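# Press the marked end of a rocker switch down

## Task

Push the marked end of the ivory rocker switch down until it latches there, with the switch still resting flat, then take the robot off the switch entirely; any drink can, parts box or small stack bin must be left upright.

## Robot and tools

Robot: two 6-joint arms, left_arm and right_arm, each with a parallel gripper. Joint order per arm, always: waist, shoulder, elbow, wrist pitch, wrist yaw, wrist roll, then the gripper opening. Stated joint ranges (rad): waist -2.618 to 3.054, shoulder 0.000 to 3.142, elbow 0.000 to 3.142, wrist pitch -1.571 to 1.571, wrist yaw -1.571 to 1.571, wrist roll -2.094 to 2.094. Real ends may sit up to 0.059 rad either way.

Frame: everything is reported in the scene frame. Origin is at table-top height, halfway between the two arms' nominal bases; +z points up, +x points out across the table, and left_arm sits on the +y side (arm names do not match image left/right). Real bases are offset from nominal; only a BASES line gives calibrated positions. The fingers point along the gripper's +z and close along its y. end_effector_position (metres) is the point between the pads, roughly 1 cm short of the fingertips; it and end_effector_quat_wxyz can be a few cm off, worse at long reach.

The row: every command is a row of 14 numbers, each in [-1, 1], covering both arms even if one stays still: left_arm's 6 joints and opening, then right_arm's 6 joints and opening. Joint entries are offsets, not poses: they are added to the Joint targets shown in the latest result (as they stand when the action or move begins, not the previous row). Scale: 1.0 equals 1.202 rad at the waist, 1.258 shoulder, 1.3 elbow, 2.073 wrist pitch, 2.022 wrist yaw and roll. Sending the same offset again moves further. Sending 0 for all of an arm's joints re-commands its current targets. The opening entry is absolute: +1 fully open, -1 shut; to leave a gripper alone, repeat its present value (0 means half-closed, not 'no change').

execute_actions(actions, cameras): actions is a list of actions; each action is a table of up to 15 rows, one row per 1/30 s control step, and a short table repeats its last row to fill 15 steps. An empty list just returns state and images. If an action would push a joint more than 0.059 rad outside its range (from targets at that action's start), that action is rejected for both arms; if the first action is bad the whole call is rejected. A joint driven into its real end stops there and the result says 'joint sent to its limit'. Results of this tool also list joint angles at some control steps.

move(target, speed, blend, opening_speed, blocking, cameras): target is one 14-number row or a list of up to 15 rows, all offsets from the same current Joint targets (not chained). Joints interpolate together, so hands travel on curves, lasting at least 0.5 s; paths over 10 s in total stop short. speed is rad/s for the joint with the longest travel, 0.01 to 2 (default 0.5), one value or one per target. blend (rad, default 0) rounds corners at intermediate targets. opening_speed (per second on the -1..+1 scale, at least 0.2) ramps the gripper. blocking=false returns after about 0.5 s while motion continues. Moves do not avoid obstacles or the other arm; faster motion or aiming further past a contact presses harder. The 'move:' line reports done, off_target (resting with a joint over 0.035 rad from goal), moving, held or fault, plus limits=held and each lagging arm's worst joint and gap. done does not mean no contact.

wait(seconds 0 to 10, cameras) lets time pass holding commands; a running move keeps going. stop(cameras) brakes a running move. zoom_image(camera, region) enlarges part of the latest image from cam_head_left or cam_head_right; region is [x0, y0, x1, y1] pixels, top-left origin, at most 504 by 504. finished_scene(scene) ends the current scene, given its number; it is final, so call it only once the switch is latched down and the arm is clear.

Result lines: Joint positions (rad) and Joint velocities (rad/s) per arm, with the pad gap last (m; 0.094 open); 'within noise' means the arm is still. Joint targets is the base for your next offsets. Tool commands shows gripper commands. grip_measured is measured opening on the command scale, slightly wide when empty. Joint torques (N m, positive toward larger angle) include gravity and friction; joints 1 to 3 wrap at ±28. 'joint command not followed' means the clearance check altered targets. MOTOR HOT appears at 75 °C; OVER-TEMPERATURE FAULT at 90 °C folds that arm out of use.

Motion limits: each step a joint target may lead its measured angle by at most 0.202 (waist), 0.258 (shoulder), 0.3 (elbow), 0.573 (wrist pitch), 0.522 (wrist yaw, roll) rad, and an arm's targets are pulled back if they would place the hand over 200 mm from where it is. Big offsets may need several actions; tiny ones may not start. A blocked arm keeps pushing until commanded back past its measured angles.

Cameras: cam_head_left and cam_head_right, both 896x504, fixed overhead looking at the table; calibration is given as pinhole-plus-radial K, D and T_world_to_cam, accurate to a few mm near image centre.

Avoid: knocking anything off the table or over (cans, boxes, bins), fast impacts on the switch or table, pressing hard for long, arms touching each other, and long stretched holds that heat motors. Approach the switch end slowly from above, press just enough to latch it, then lift away.

Each tool is called after ">>>" as a command line: name --argument value for each argument, lists and objects as JSON in quotes; but a table of rows of numbers goes row by row, as --pt "numbers of a row", without its own name.

## Session

>>> execute_actions --actions '[]'

Scene clock: 0.00 s.
left_arm: end_effector_position=(+0.4286, +0.2967, +0.1025) grip_measured=+1.000 end_effector_quat_wxyz=(+0.594, -0.058, +0.801, +0.043) | right_arm: end_effector_position=(+0.4064, -0.2592, +0.1034) grip_measured=+1.000 end_effector_quat_wxyz=(+0.590, +0.008, +0.807, -0.016)
Joint positions: left_arm=[0.015 1.55 0.343 0.908 -0.141 -0.044 0.094] | right_arm=[-0.012 1.559 0.377 0.875 -0.004 -0.019 0.094]
Joint velocities: within noise
Joint torques (N m): no reading
Heat: left arm: 25 °C; right arm: 29 °C.
Joint targets: left_arm=[0.015 1.542 0.351 0.915 -0.142 -0.045] | right_arm=[-0.012 1.553 0.382 0.874 -0.004 -0.019]
Tool commands: left_gripper/opening=+1.0 right_gripper/opening=+1.0

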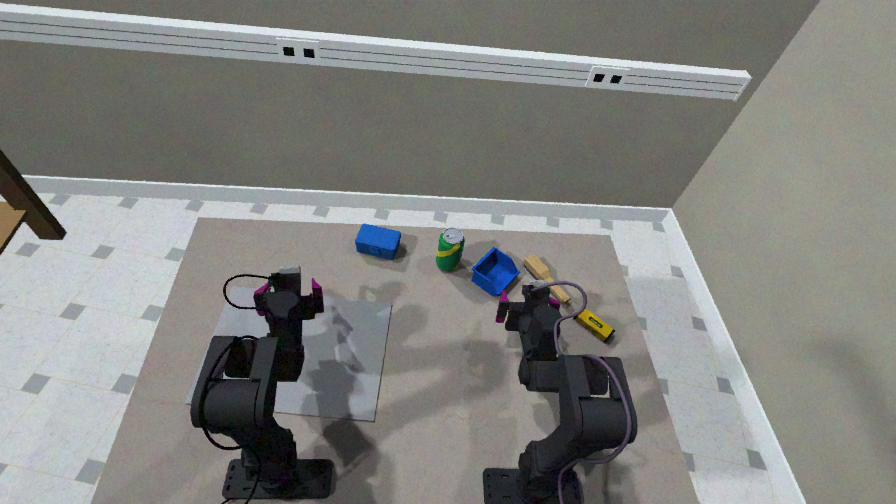

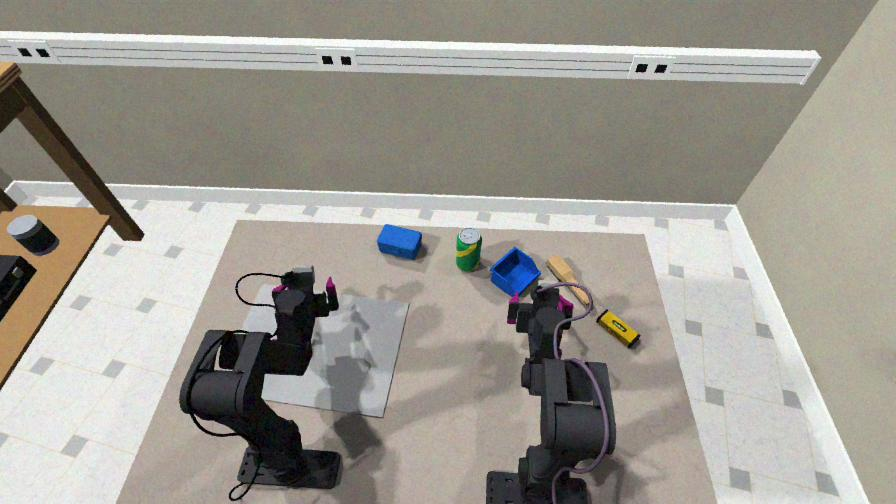

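>>> zoom_image --camera "cam_head_right" --region '[340, 200, 680, 380]'

>>> zoom_image --camera "cam_head_left" --region '[160, 200, 500, 450]'

>>> zoom_image --camera "cam_head_left" --region '[400, 200, 740, 400]'

Scaled by 1.482 from the camera's 896x504 image, which has a finer 1280x720 frame.

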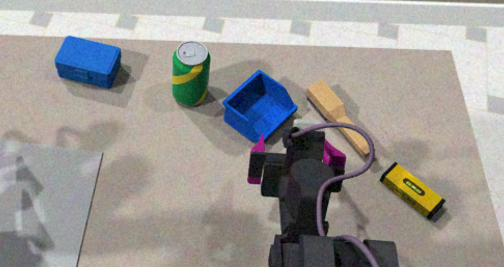

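Scaled by 1.482 from the camera's 896x504 image, which has a finer 1280x720 frame.

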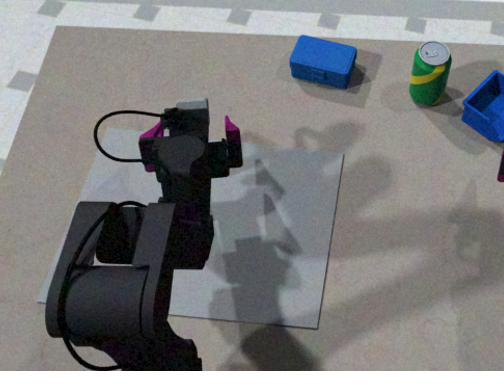

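Scaled by 1.482 from the camera's 896x504 image, which has a finer 1280x720 frame.

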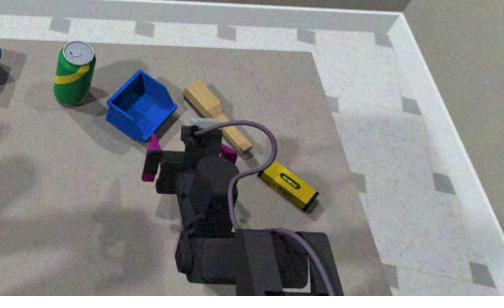

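>>> zoom_image --camera "cam_head_left" --region '[490, 250, 600, 340]'

>>> zoom_image --camera "cam_head_right" --region '[490, 250, 600, 340]'

>>> zoom_image --camera "cam_head_left" --region '[230, 250, 340, 340]'

>>> zoom_image --camera "cam_head_right" --region '[250, 250, 360, 340]'

Scaled by 4.582 from the camera's 896x504 image, which has a finer 1280x720 frame.

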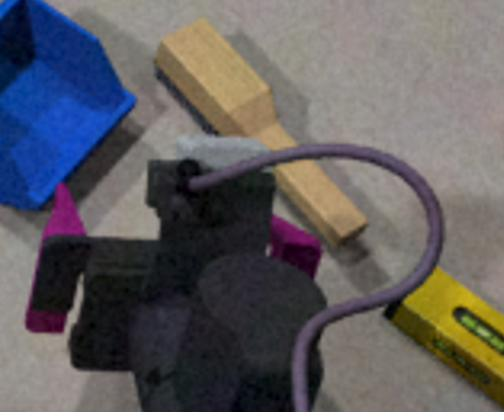

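Scaled by 4.582 from the camera's 896x504 image, which has a finer 1280x720 frame.

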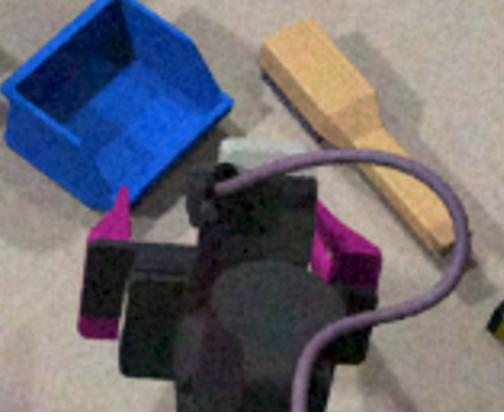

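Scaled by 4.582 from the camera's 896x504 image, which has a finer 1280x720 frame.

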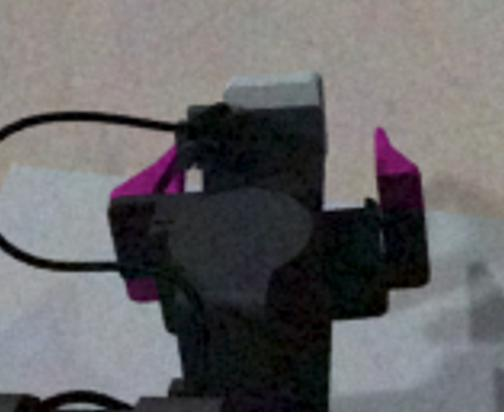

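Scaled by 4.582 from the camera's 896x504 image, which has a finer 1280x720 frame.

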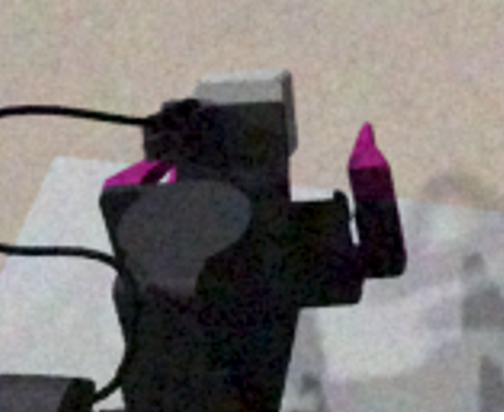

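>>> move --pt "0 -0.35 0 0 0 0 1 0 -0.35 0 0 0 0 1" --pt "0.45 -0.35 0 0 0 0 1 -0.45 -0.35 0 0 0 0 1" --speed 0.8 --blend 0.2

Scene clock: 17.20 s.
left_arm: end_effector_position=(+0.3376, +0.4807, +0.2586) grip_measured=+1.000 end_effector_quat_wxyz=(+0.715, -0.239, +0.616, +0.226) | right_arm: end_effector_position=(+0.3186, -0.4473, +0.2633) grip_measured=+1.000 end_effector_quat_wxyz=(+0.716, +0.182, +0.638, -0.219)
Joint positions: left_arm=[0.55 1.122 0.343 0.907 -0.143 -0.044 0.094] | right_arm=[-0.549 1.131 0.377 0.875 -0.004 -0.019 0.094]
Joint velocities: within noise
Joint torques (N m): left_arm=[0.39 -4.19 8.32 2.2 0.04 -0.05] | right_arm=[-0.36 -3.47 7.8 2.01 -0.02 -0.03]
Heat: left arm: 28 °C; right arm: 32 °C.
Joint targets: left_arm=[0.555 1.101 0.351 0.915 -0.142 -0.045] | right_arm=[-0.553 1.112 0.382 0.874 -0.004 -0.019]
move: done

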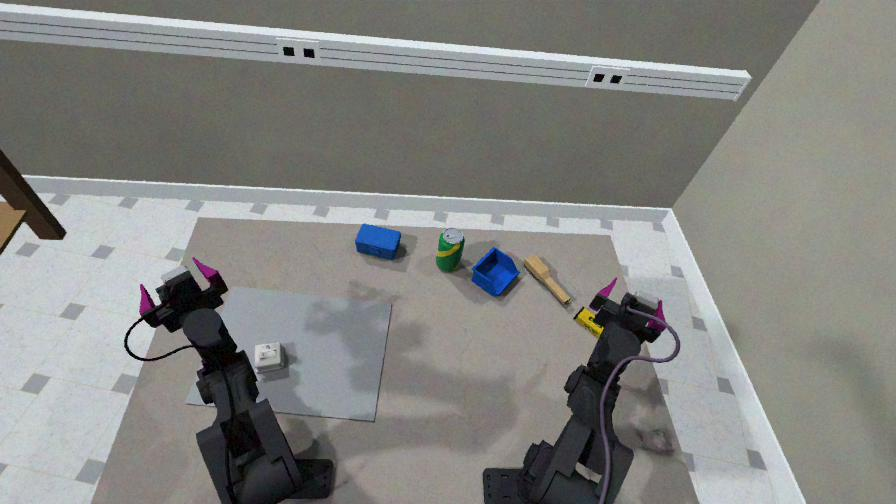

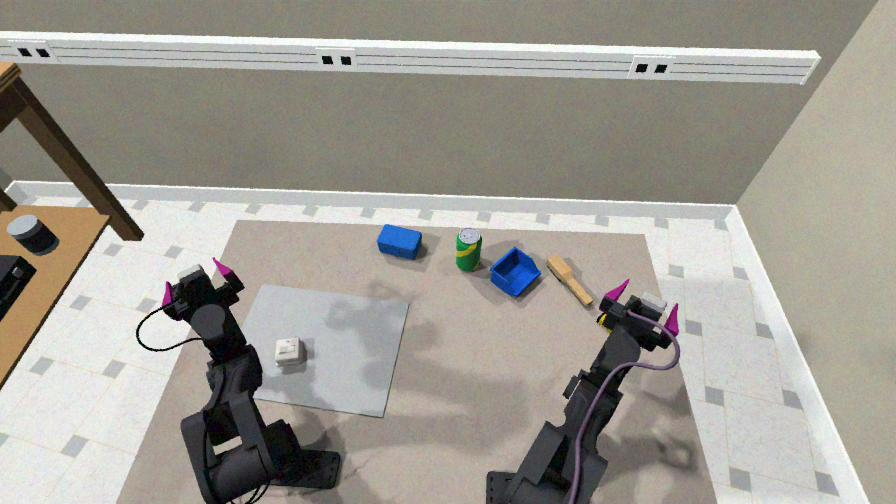

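>>> zoom_image --camera "cam_head_left" --region '[239, 331, 299, 386]'

>>> zoom_image --camera "cam_head_right" --region '[259, 326, 319, 381]'

Scaled by 8.400 from the camera's 896x504 image, which has a finer 1280x720 frame.

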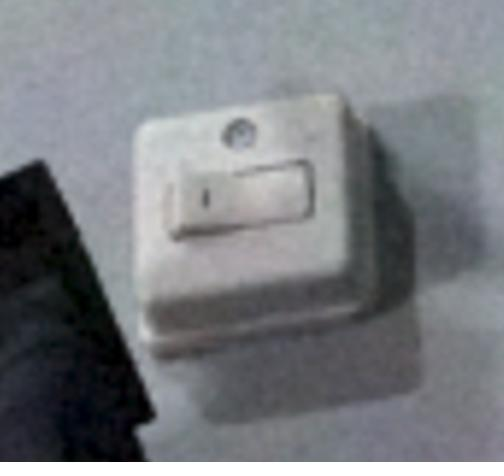

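Scaled by 8.400 from the camera's 896x504 image, which has a finer 1280x720 frame.

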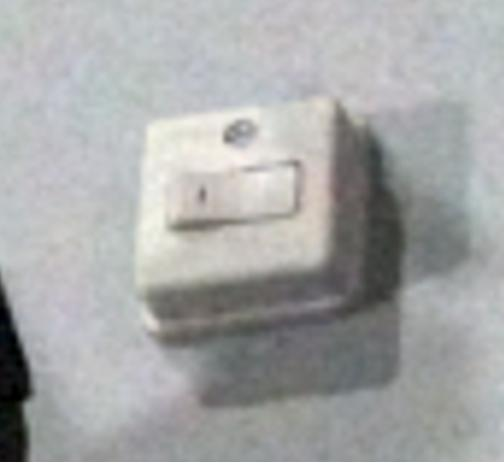

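>>> move --target '[-0.277, 0.4968, 0.9923, -0.924, 0.0702, 0.0223, -1, 0, 0, 0, 0, 0, 0, 1]' --speed 1.0 --opening_speed 2

Scene clock: 41.17 s.
left_arm: end_effector_position=(+0.4456, +0.3616, +0.1964) grip_measured=-0.995 end_effector_quat_wxyz=(+0.237, -0.107, +0.965, +0.029) | right_arm: end_effector_position=(+0.3186, -0.4473, +0.2633) grip_measured=+1.000 end_effector_quat_wxyz=(+0.716, +0.182, +0.638, -0.219)
Joint positions: left_arm=[0.226 1.707 1.612 -0.994 -0.011 -0.01 0] | right_arm=[-0.549 1.131 0.377 0.875 -0.004 -0.019 0.094]
Joint velocities: within noise
Joint torques (N m): left_arm=[-0.34 -5.98 10.47 1.35 0.13 0.08] | right_arm=[-0.35 -3.48 7.8 2.02 -0.02 -0.03]
Heat: left arm: 30 °C; right arm: 33 °C.
Joint targets: left_arm=[0.222 1.727 1.642 -1.000 0.000 0.000] | right_arm=[-0.553 1.112 0.382 0.874 -0.004 -0.019]
move: done

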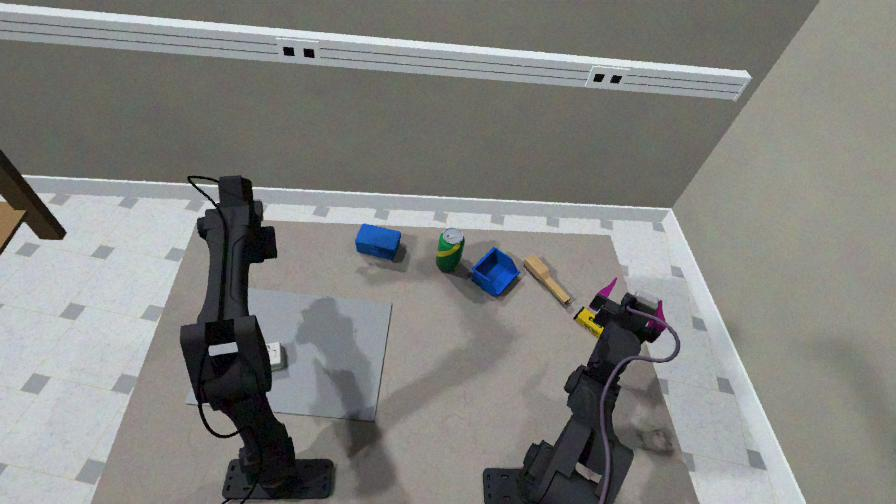

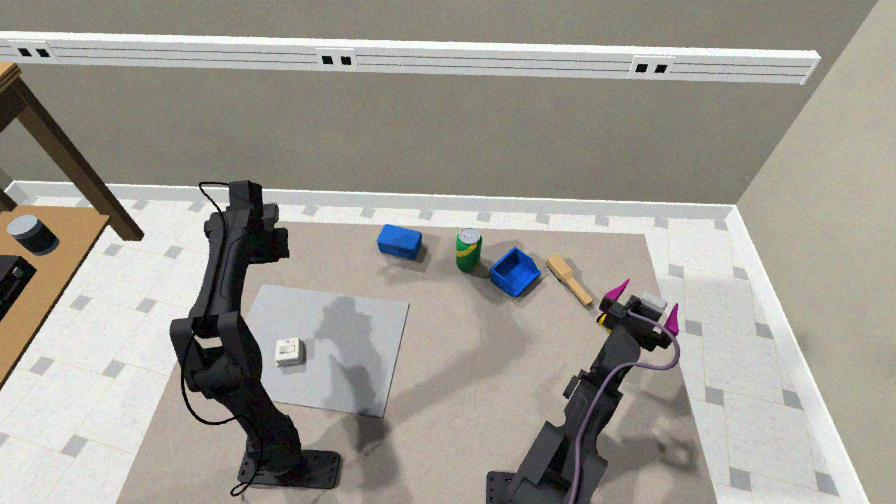

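>>> move --target '[0, 0, 0, -0.2344, 0, 0, -1, 0, 0, 0, 0, 0, 0, 1]' --speed 0.8

Scene clock: 46.17 s.
left_arm: end_effector_position=(+0.3325, +0.3377, +0.1682) grip_measured=-0.995 end_effector_quat_wxyz=(-0.001, -0.109, +0.994, +0.005) | right_arm: end_effector_position=(+0.3186, -0.4473, +0.2633) grip_measured=+1.000 end_effector_quat_wxyz=(+0.716, +0.182, +0.638, -0.219)
Joint positions: left_arm=[0.226 1.707 1.612 -1.477 -0.011 -0.01 0] | right_arm=[-0.549 1.131 0.377 0.875 -0.004 -0.019 0.094]
Joint velocities: within noise
Joint torques (N m): left_arm=[-0.38 -5.2 9.58 0.44 0.11 0.03] | right_arm=[-0.35 -3.48 7.8 2.01 -0.02 -0.03]
Heat: left arm: 29 °C; right arm: 33 °C.
Joint targets: left_arm=[0.222 1.727 1.642 -1.486 0.000 0.000] | right_arm=[-0.553 1.112 0.382 0.874 -0.004 -0.019]
move: done

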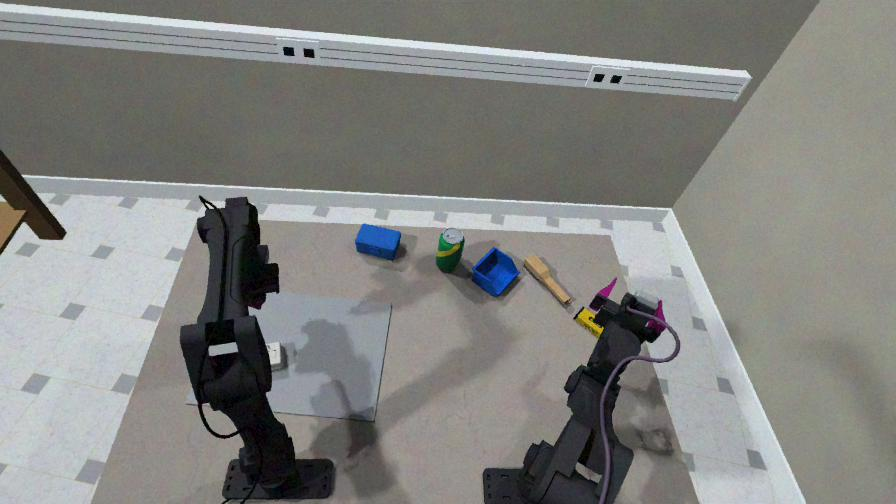

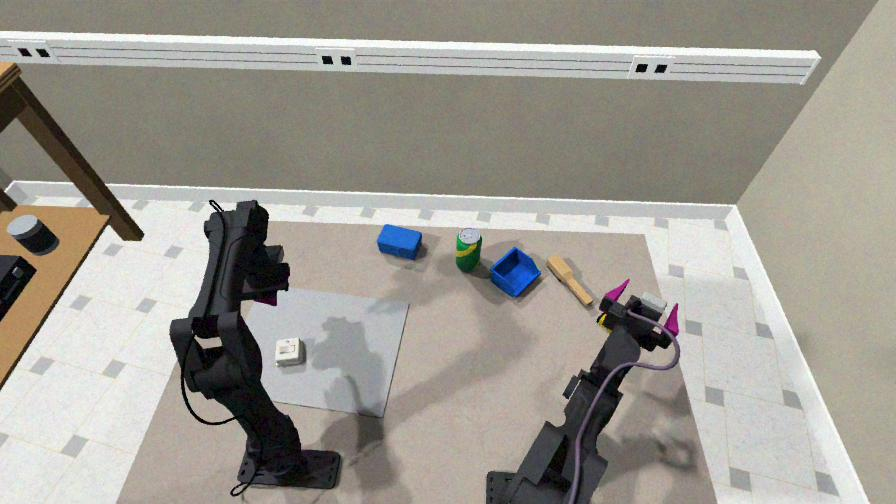

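>>> zoom_image --camera "cam_head_left" --region '[220, 260, 300, 340]'

>>> zoom_image --camera "cam_head_right" --region '[230, 260, 310, 340]'

Scaled by 6.300 from the camera's 896x504 image, which has a finer 1280x720 frame.

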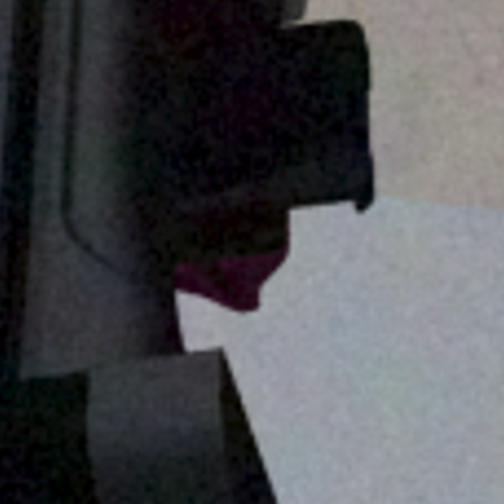

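Scaled by 6.300 from the camera's 896x504 image, which has a finer 1280x720 frame.

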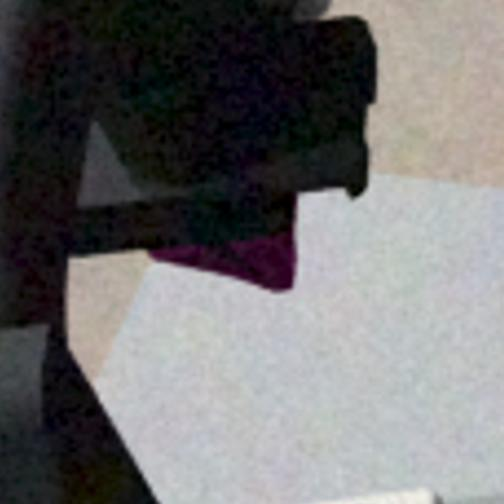

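>>> move --target '[0.0707, -0.1558, -0.3477, 0.1230, 0.005, 0, -1, 0, 0, 0, 0, 0, 0, 1]' --speed 0.6

Scene clock: 75.03 s.
left_arm: end_effector_position=(+0.2812, +0.3450, +0.1010) grip_measured=-0.995 end_effector_quat_wxyz=(-0.024, -0.146, +0.989, -0.003) | right_arm: end_effector_position=(+0.3186, -0.4473, +0.2633) grip_measured=+1.000 end_effector_quat_wxyz=(+0.716, +0.182, +0.638, -0.219)
Joint positions: left_arm=[0.302 1.568 1.195 -1.246 -0.001 -0.009 0] | right_arm=[-0.549 1.131 0.377 0.875 -0.004 -0.019 0.094]
Joint velocities: within noise
Joint torques (N m): left_arm=[0.39 -8.64 6.11 0.6 0.15 0.08] | right_arm=[-0.36 -3.48 7.8 2.01 -0.03 -0.03]
Heat: left arm: 29 °C; right arm: 34 °C.
Joint targets: left_arm=[0.307 1.530 1.190 -1.231 0.010 0.000] | right_arm=[-0.553 1.112 0.382 0.874 -0.004 -0.019]
move: off_target (left_arm); left_arm: the shoulder is farthest, 0.037 rad from its target

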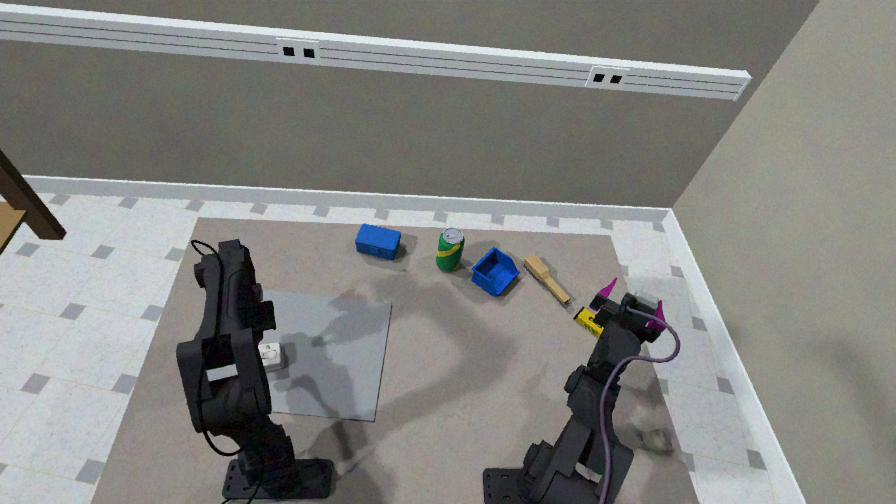

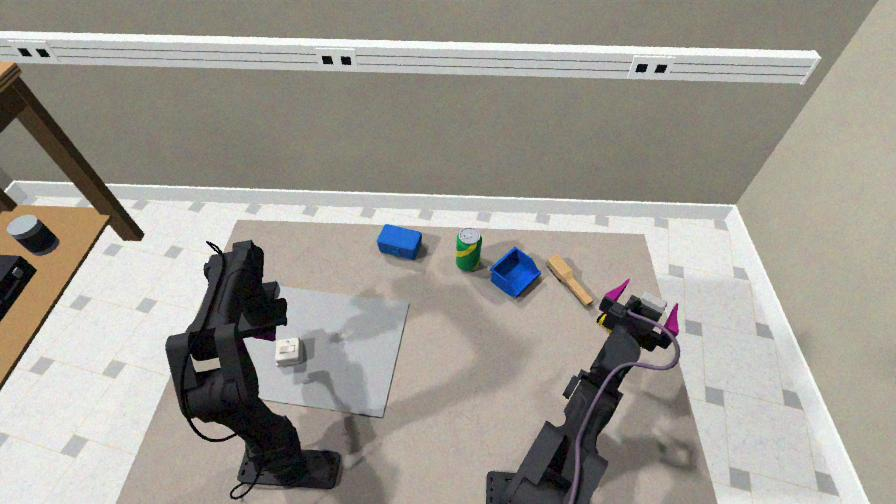

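>>> zoom_image --camera "cam_head_left" --region '[229, 306, 309, 386]'

>>> zoom_image --camera "cam_head_right" --region '[239, 306, 319, 386]'

Scaled by 6.300 from the camera's 896x504 image, which has a finer 1280x720 frame.

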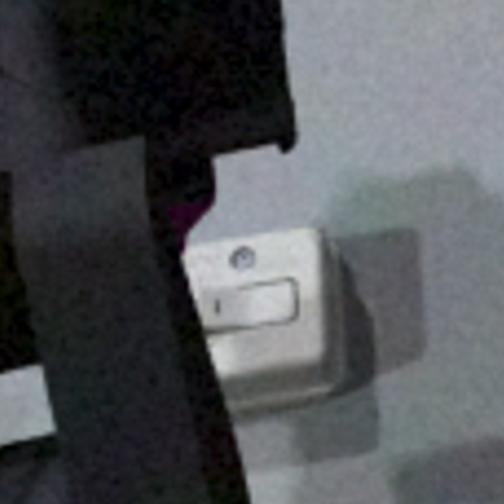

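Scaled by 6.300 from the camera's 896x504 image, which has a finer 1280x720 frame.

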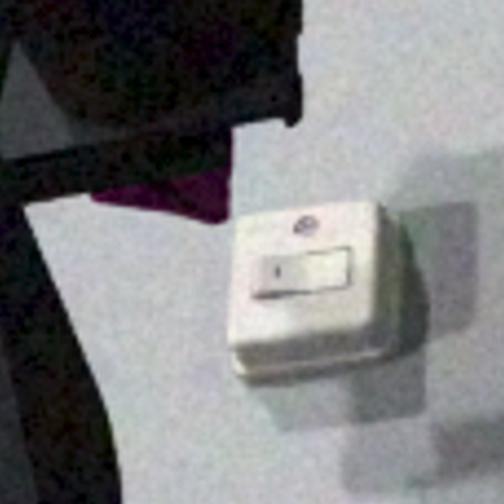

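>>> move --target '[-0.0166, 0.0576, -0.0992, 0.0926, 0, 0, -1, 0, 0, 0, 0, 0, 0, 1]' --speed 0.4

Scene clock: 89.83 s.
left_arm: end_effector_position=(+0.2891, +0.3450, +0.0629) grip_measured=-0.995 end_effector_quat_wxyz=(-0.005, -0.142, +0.990, +0.000) | right_arm: end_effector_position=(+0.3186, -0.4473, +0.2633) grip_measured=+1.000 end_effector_quat_wxyz=(+0.716, +0.182, +0.638, -0.219)
Joint positions: left_arm=[0.294 1.591 1.064 -1.054 0 -0.009 0] | right_arm=[-0.549 1.131 0.377 0.875 -0.004 -0.019 0.094]
Joint velocities: within noise
Joint torques (N m): left_arm=[-0.5 -4.75 6.17 0.66 0.13 0.08] | right_arm=[-0.36 -3.48 7.8 2.02 -0.02 -0.03]
Heat: left arm: 27 °C; right arm: 34 °C.
Joint targets: left_arm=[0.288 1.603 1.061 -1.039 0.010 0.000] | right_arm=[-0.553 1.112 0.382 0.874 -0.004 -0.019]
move: done

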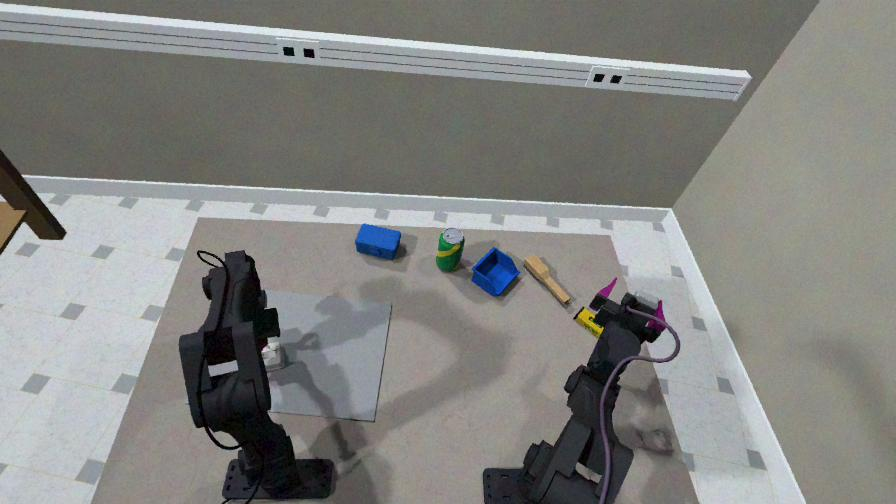

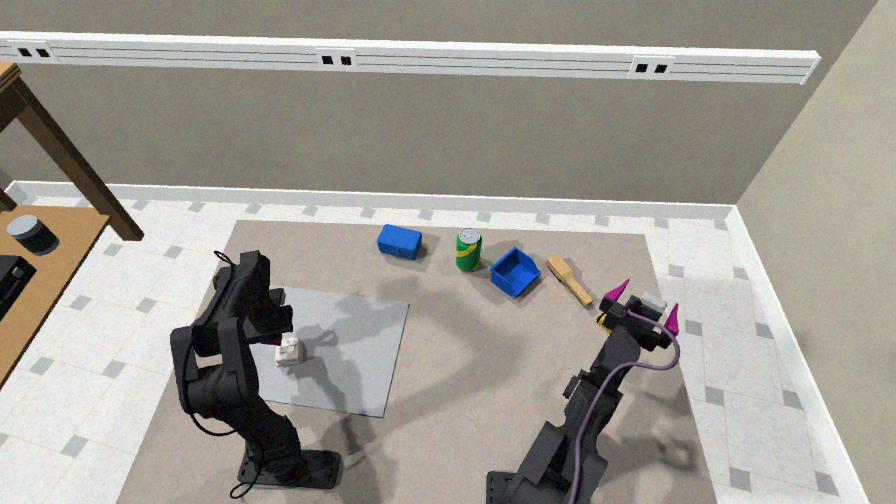

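>>> zoom_image --camera "cam_head_right" --region '[254, 316, 324, 376]'

>>> zoom_image --camera "cam_head_left" --region '[234, 321, 304, 381]'

Scaled by 7.200 from the camera's 896x504 image, which has a finer 1280x720 frame.

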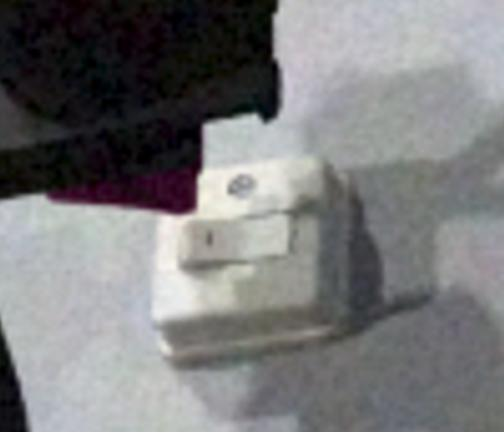

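Scaled by 7.200 from the camera's 896x504 image, which has a finer 1280x720 frame.

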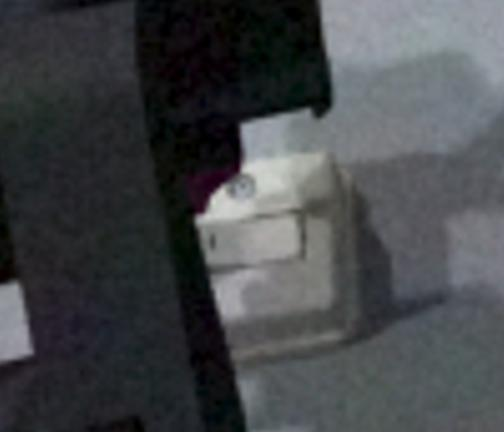

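>>> zoom_image --camera "cam_head_left" --region '[580, 260, 690, 360]'

>>> zoom_image --camera "cam_head_right" --region '[590, 260, 700, 360]'

Scaled by 4.582 from the camera's 896x504 image, which has a finer 1280x720 frame.

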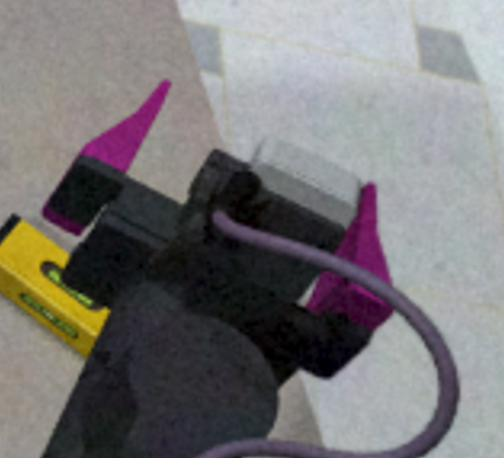

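Scaled by 4.582 from the camera's 896x504 image, which has a finer 1280x720 frame.

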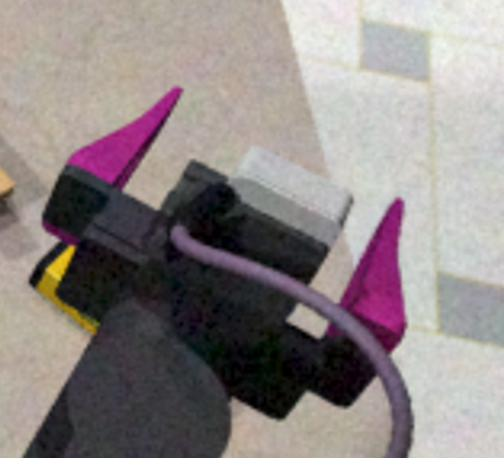

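>>> move --target '[0, 0.0151, -0.0462, 0.0405, 0, 0, -1, 0, 0, 0, 0, 0, 0, 1]' --speed 0.15

>>> zoom_image --camera "cam_head_right" --region '[254, 316, 324, 376]'

>>> zoom_image --camera "cam_head_left" --region '[234, 321, 304, 381]'

Scene clock: 103.37 s.
left_arm: end_effector_position=(+0.2900, +0.3453, +0.0453) grip_measured=-0.995 end_effector_quat_wxyz=(+0.000, -0.142, +0.990, +0.000) | right_arm: end_effector_position=(+0.3186, -0.4473, +0.2633) grip_measured=+1.000 end_effector_quat_wxyz=(+0.716, +0.182, +0.638, -0.219)
Joint positions: left_arm=[0.294 1.607 1.007 -0.97 0 -0.009 0] | right_arm=[-0.549 1.131 0.377 0.875 -0.004 -0.019 0.094]
Joint velocities: within noise
Joint torques (N m): left_arm=[-0.49 -4.57 5.75 0.66 0.11 0.09] | right_arm=[-0.35 -3.48 7.82 2.01 -0.02 -0.03]
Heat: left arm: 27 °C; right arm: 35 °C.
Joint targets: left_arm=[0.288 1.622 1.001 -0.955 0.010 0.000] | right_arm=[-0.553 1.112 0.382 0.874 -0.004 -0.019]
move: done

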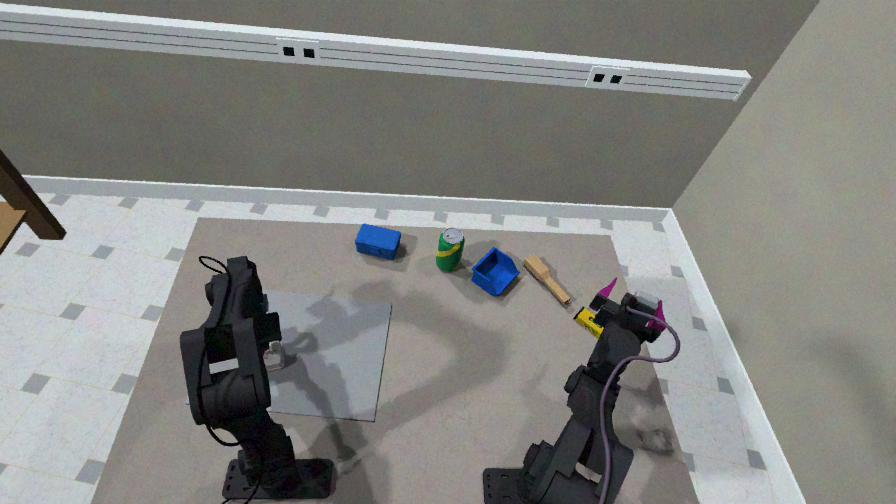

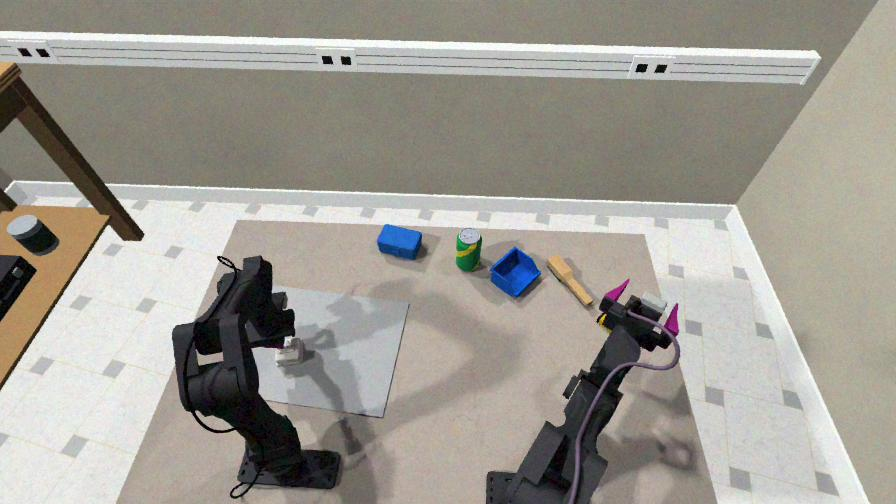

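Scaled by 7.200 from the camera's 896x504 image, which has a finer 1280x720 frame.

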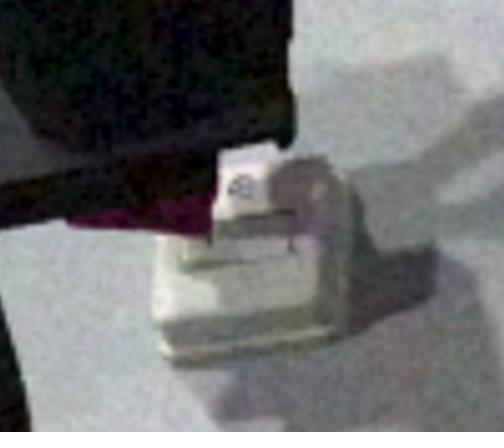

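Scaled by 7.200 from the camera's 896x504 image, which has a finer 1280x720 frame.

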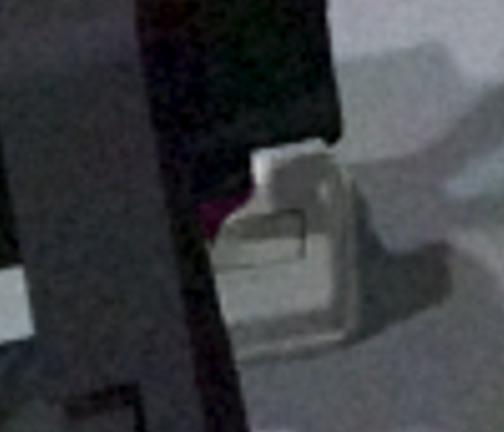

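>>> move --target '[0, 0.0064, -0.0192, 0.0169, 0, 0, -1, 0, 0, 0, 0, 0, 0, 1]' --speed 0.1

>>> zoom_image --camera "cam_head_right" --region '[254, 316, 324, 376]'

>>> zoom_image --camera "cam_head_left" --region '[234, 321, 304, 381]'

Scene clock: 105.40 s.
left_arm: end_effector_position=(+0.2895, +0.3450, +0.0418) grip_measured=-0.995 end_effector_quat_wxyz=(+0.002, -0.142, +0.990, +0.000) | right_arm: end_effector_position=(+0.3186, -0.4473, +0.2633) grip_measured=+1.000 end_effector_quat_wxyz=(+0.716, +0.182, +0.638, -0.219)
Joint positions: left_arm=[0.294 1.607 0.992 -0.953 0 -0.009 0] | right_arm=[-0.549 1.131 0.377 0.875 -0.004 -0.019 0.094]
Joint velocities: within noise
Joint torques (N m): left_arm=[-0.51 -3.78 4.93 0.9 0.14 0.06] | right_arm=[-0.36 -3.48 7.82 2.02 -0.01 -0.02]
Heat: left arm: 27 °C; right arm: 35 °C.
Joint targets: left_arm=[0.288 1.630 0.976 -0.920 0.010 0.000] | right_arm=[-0.553 1.112 0.382 0.874 -0.004 -0.019]
move: done

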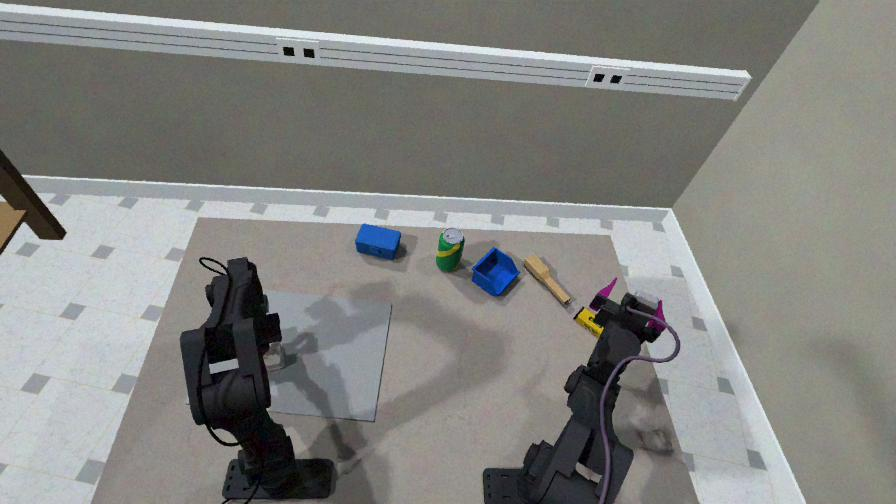

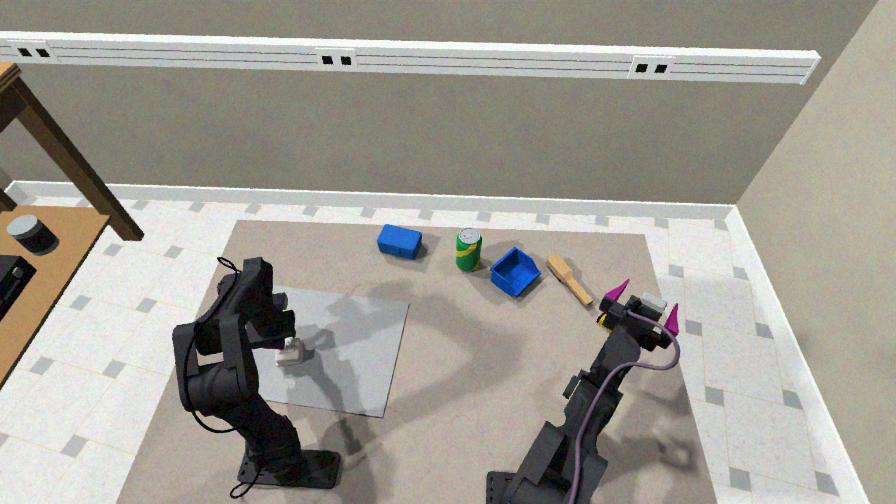

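Scaled by 7.200 from the camera's 896x504 image, which has a finer 1280x720 frame.

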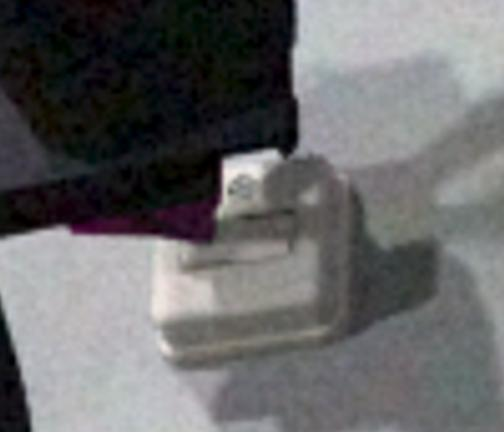

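Scaled by 7.200 from the camera's 896x504 image, which has a finer 1280x720 frame.

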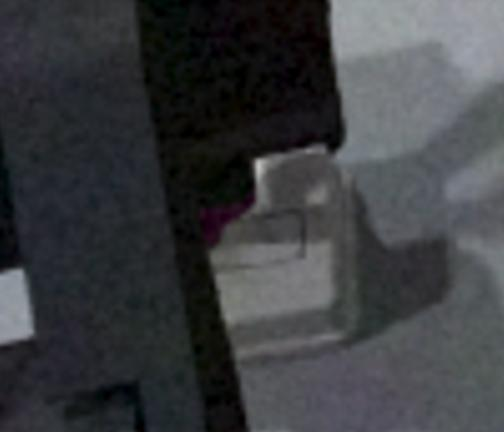

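>>> move --target '[0, 0.0064, -0.0192, 0.0169, 0, 0, -1, 0, 0, 0, 0, 0, 0, 1]' --speed 0.1

>>> zoom_image --camera "cam_head_right" --region '[254, 316, 324, 376]'

Scene clock: 107.13 s.
left_arm: end_effector_position=(+0.2897, +0.3450, +0.0366) grip_measured=-0.995 end_effector_quat_wxyz=(+0.004, -0.142, +0.990, +0.000) | right_arm: end_effector_position=(+0.3186, -0.4473, +0.2633) grip_measured=+1.000 end_effector_quat_wxyz=(+0.716, +0.182, +0.638, -0.219)
Joint positions: left_arm=[0.294 1.612 0.975 -0.927 0 -0.009 0] | right_arm=[-0.549 1.131 0.377 0.875 -0.004 -0.019 0.094]
Joint velocities: within noise
Joint torques (N m): left_arm=[-0.53 -3.6 4.11 0.98 0.11 0.09] | right_arm=[-0.35 -3.48 7.8 2.02 -0.02 -0.03]
Heat: left arm: 27 °C; right arm: 35 °C.
Joint targets: left_arm=[0.288 1.638 0.951 -0.885 0.010 0.000] | right_arm=[-0.553 1.112 0.382 0.874 -0.004 -0.019]
move: off_target (left_arm); left_arm: the wrist pitch is farthest, 0.042 rad from its target

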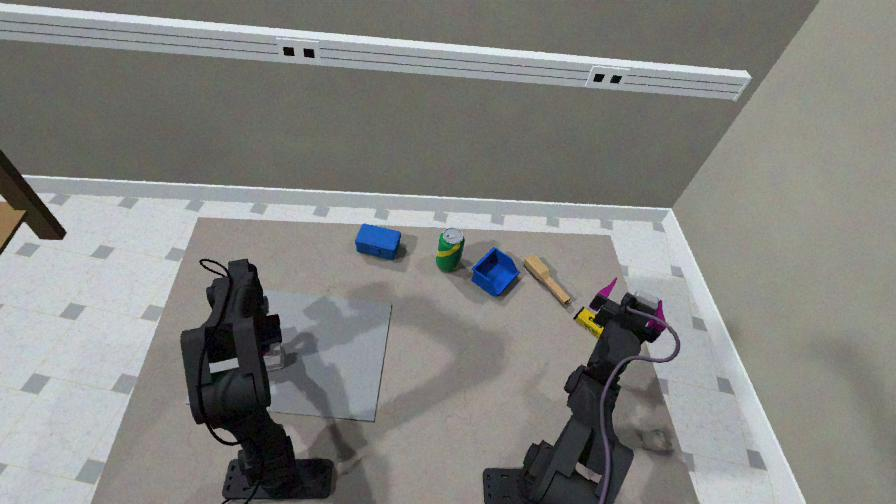

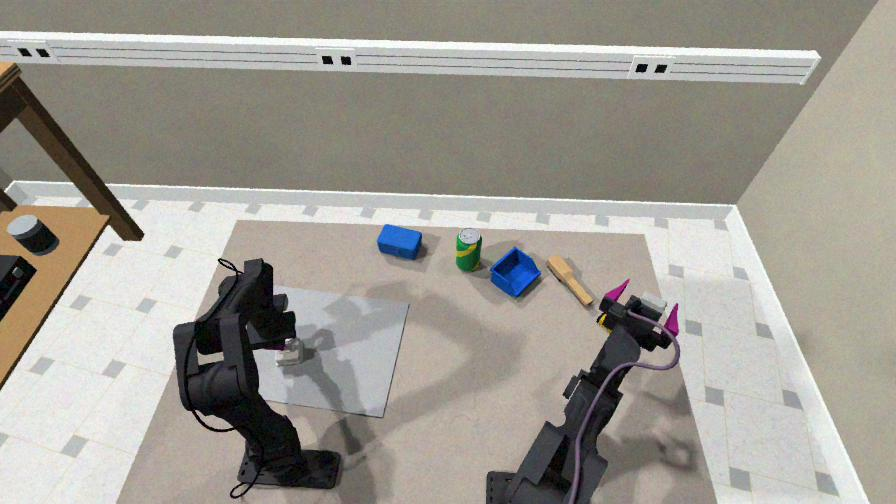

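Scaled by 7.200 from the camera's 896x504 image, which has a finer 1280x720 frame.

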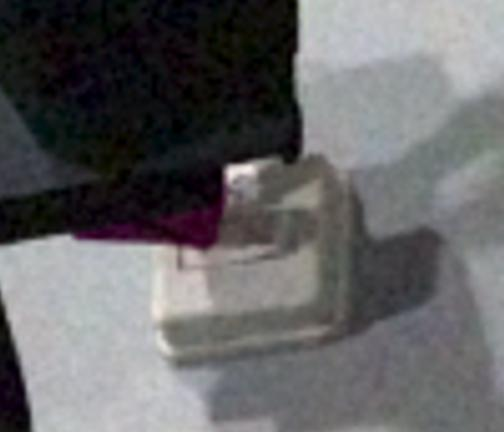

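>>> move --target '[0, 0.0048, -0.0144, 0.0127, 0, 0, -1, 0, 0, 0, 0, 0, 0, 1]' --speed 0.1 --cameras '[]'

Scene clock: 108.60 s.
left_arm: end_effector_position=(+0.2894, +0.3450, +0.0359) grip_measured=-0.995 end_effector_quat_wxyz=(+0.004, -0.142, +0.990, +0.000) | right_arm: end_effector_position=(+0.3186, -0.4473, +0.2633) grip_measured=+1.000 end_effector_quat_wxyz=(+0.716, +0.182, +0.638, -0.219)
Joint positions: left_arm=[0.294 1.612 0.972 -0.924 0 -0.009 0] | right_arm=[-0.549 1.131 0.377 0.875 -0.004 -0.019 0.094]
Joint velocities: within noise
Joint torques (N m): left_arm=[-0.61 -2.97 2.66 1.22 0.13 0.07] | right_arm=[-0.35 -3.48 7.8 2.01 -0.02 -0.02]
Heat: left arm: 27 °C; right arm: 35 °C.
Joint targets: left_arm=[0.288 1.644 0.932 -0.859 0.010 0.000] | right_arm=[-0.553 1.112 0.382 0.874 -0.004 -0.019]
move: off_target (left_arm); left_arm: the wrist pitch is farthest, 0.065 rad from its target
No camera images: "cameras" was empty.


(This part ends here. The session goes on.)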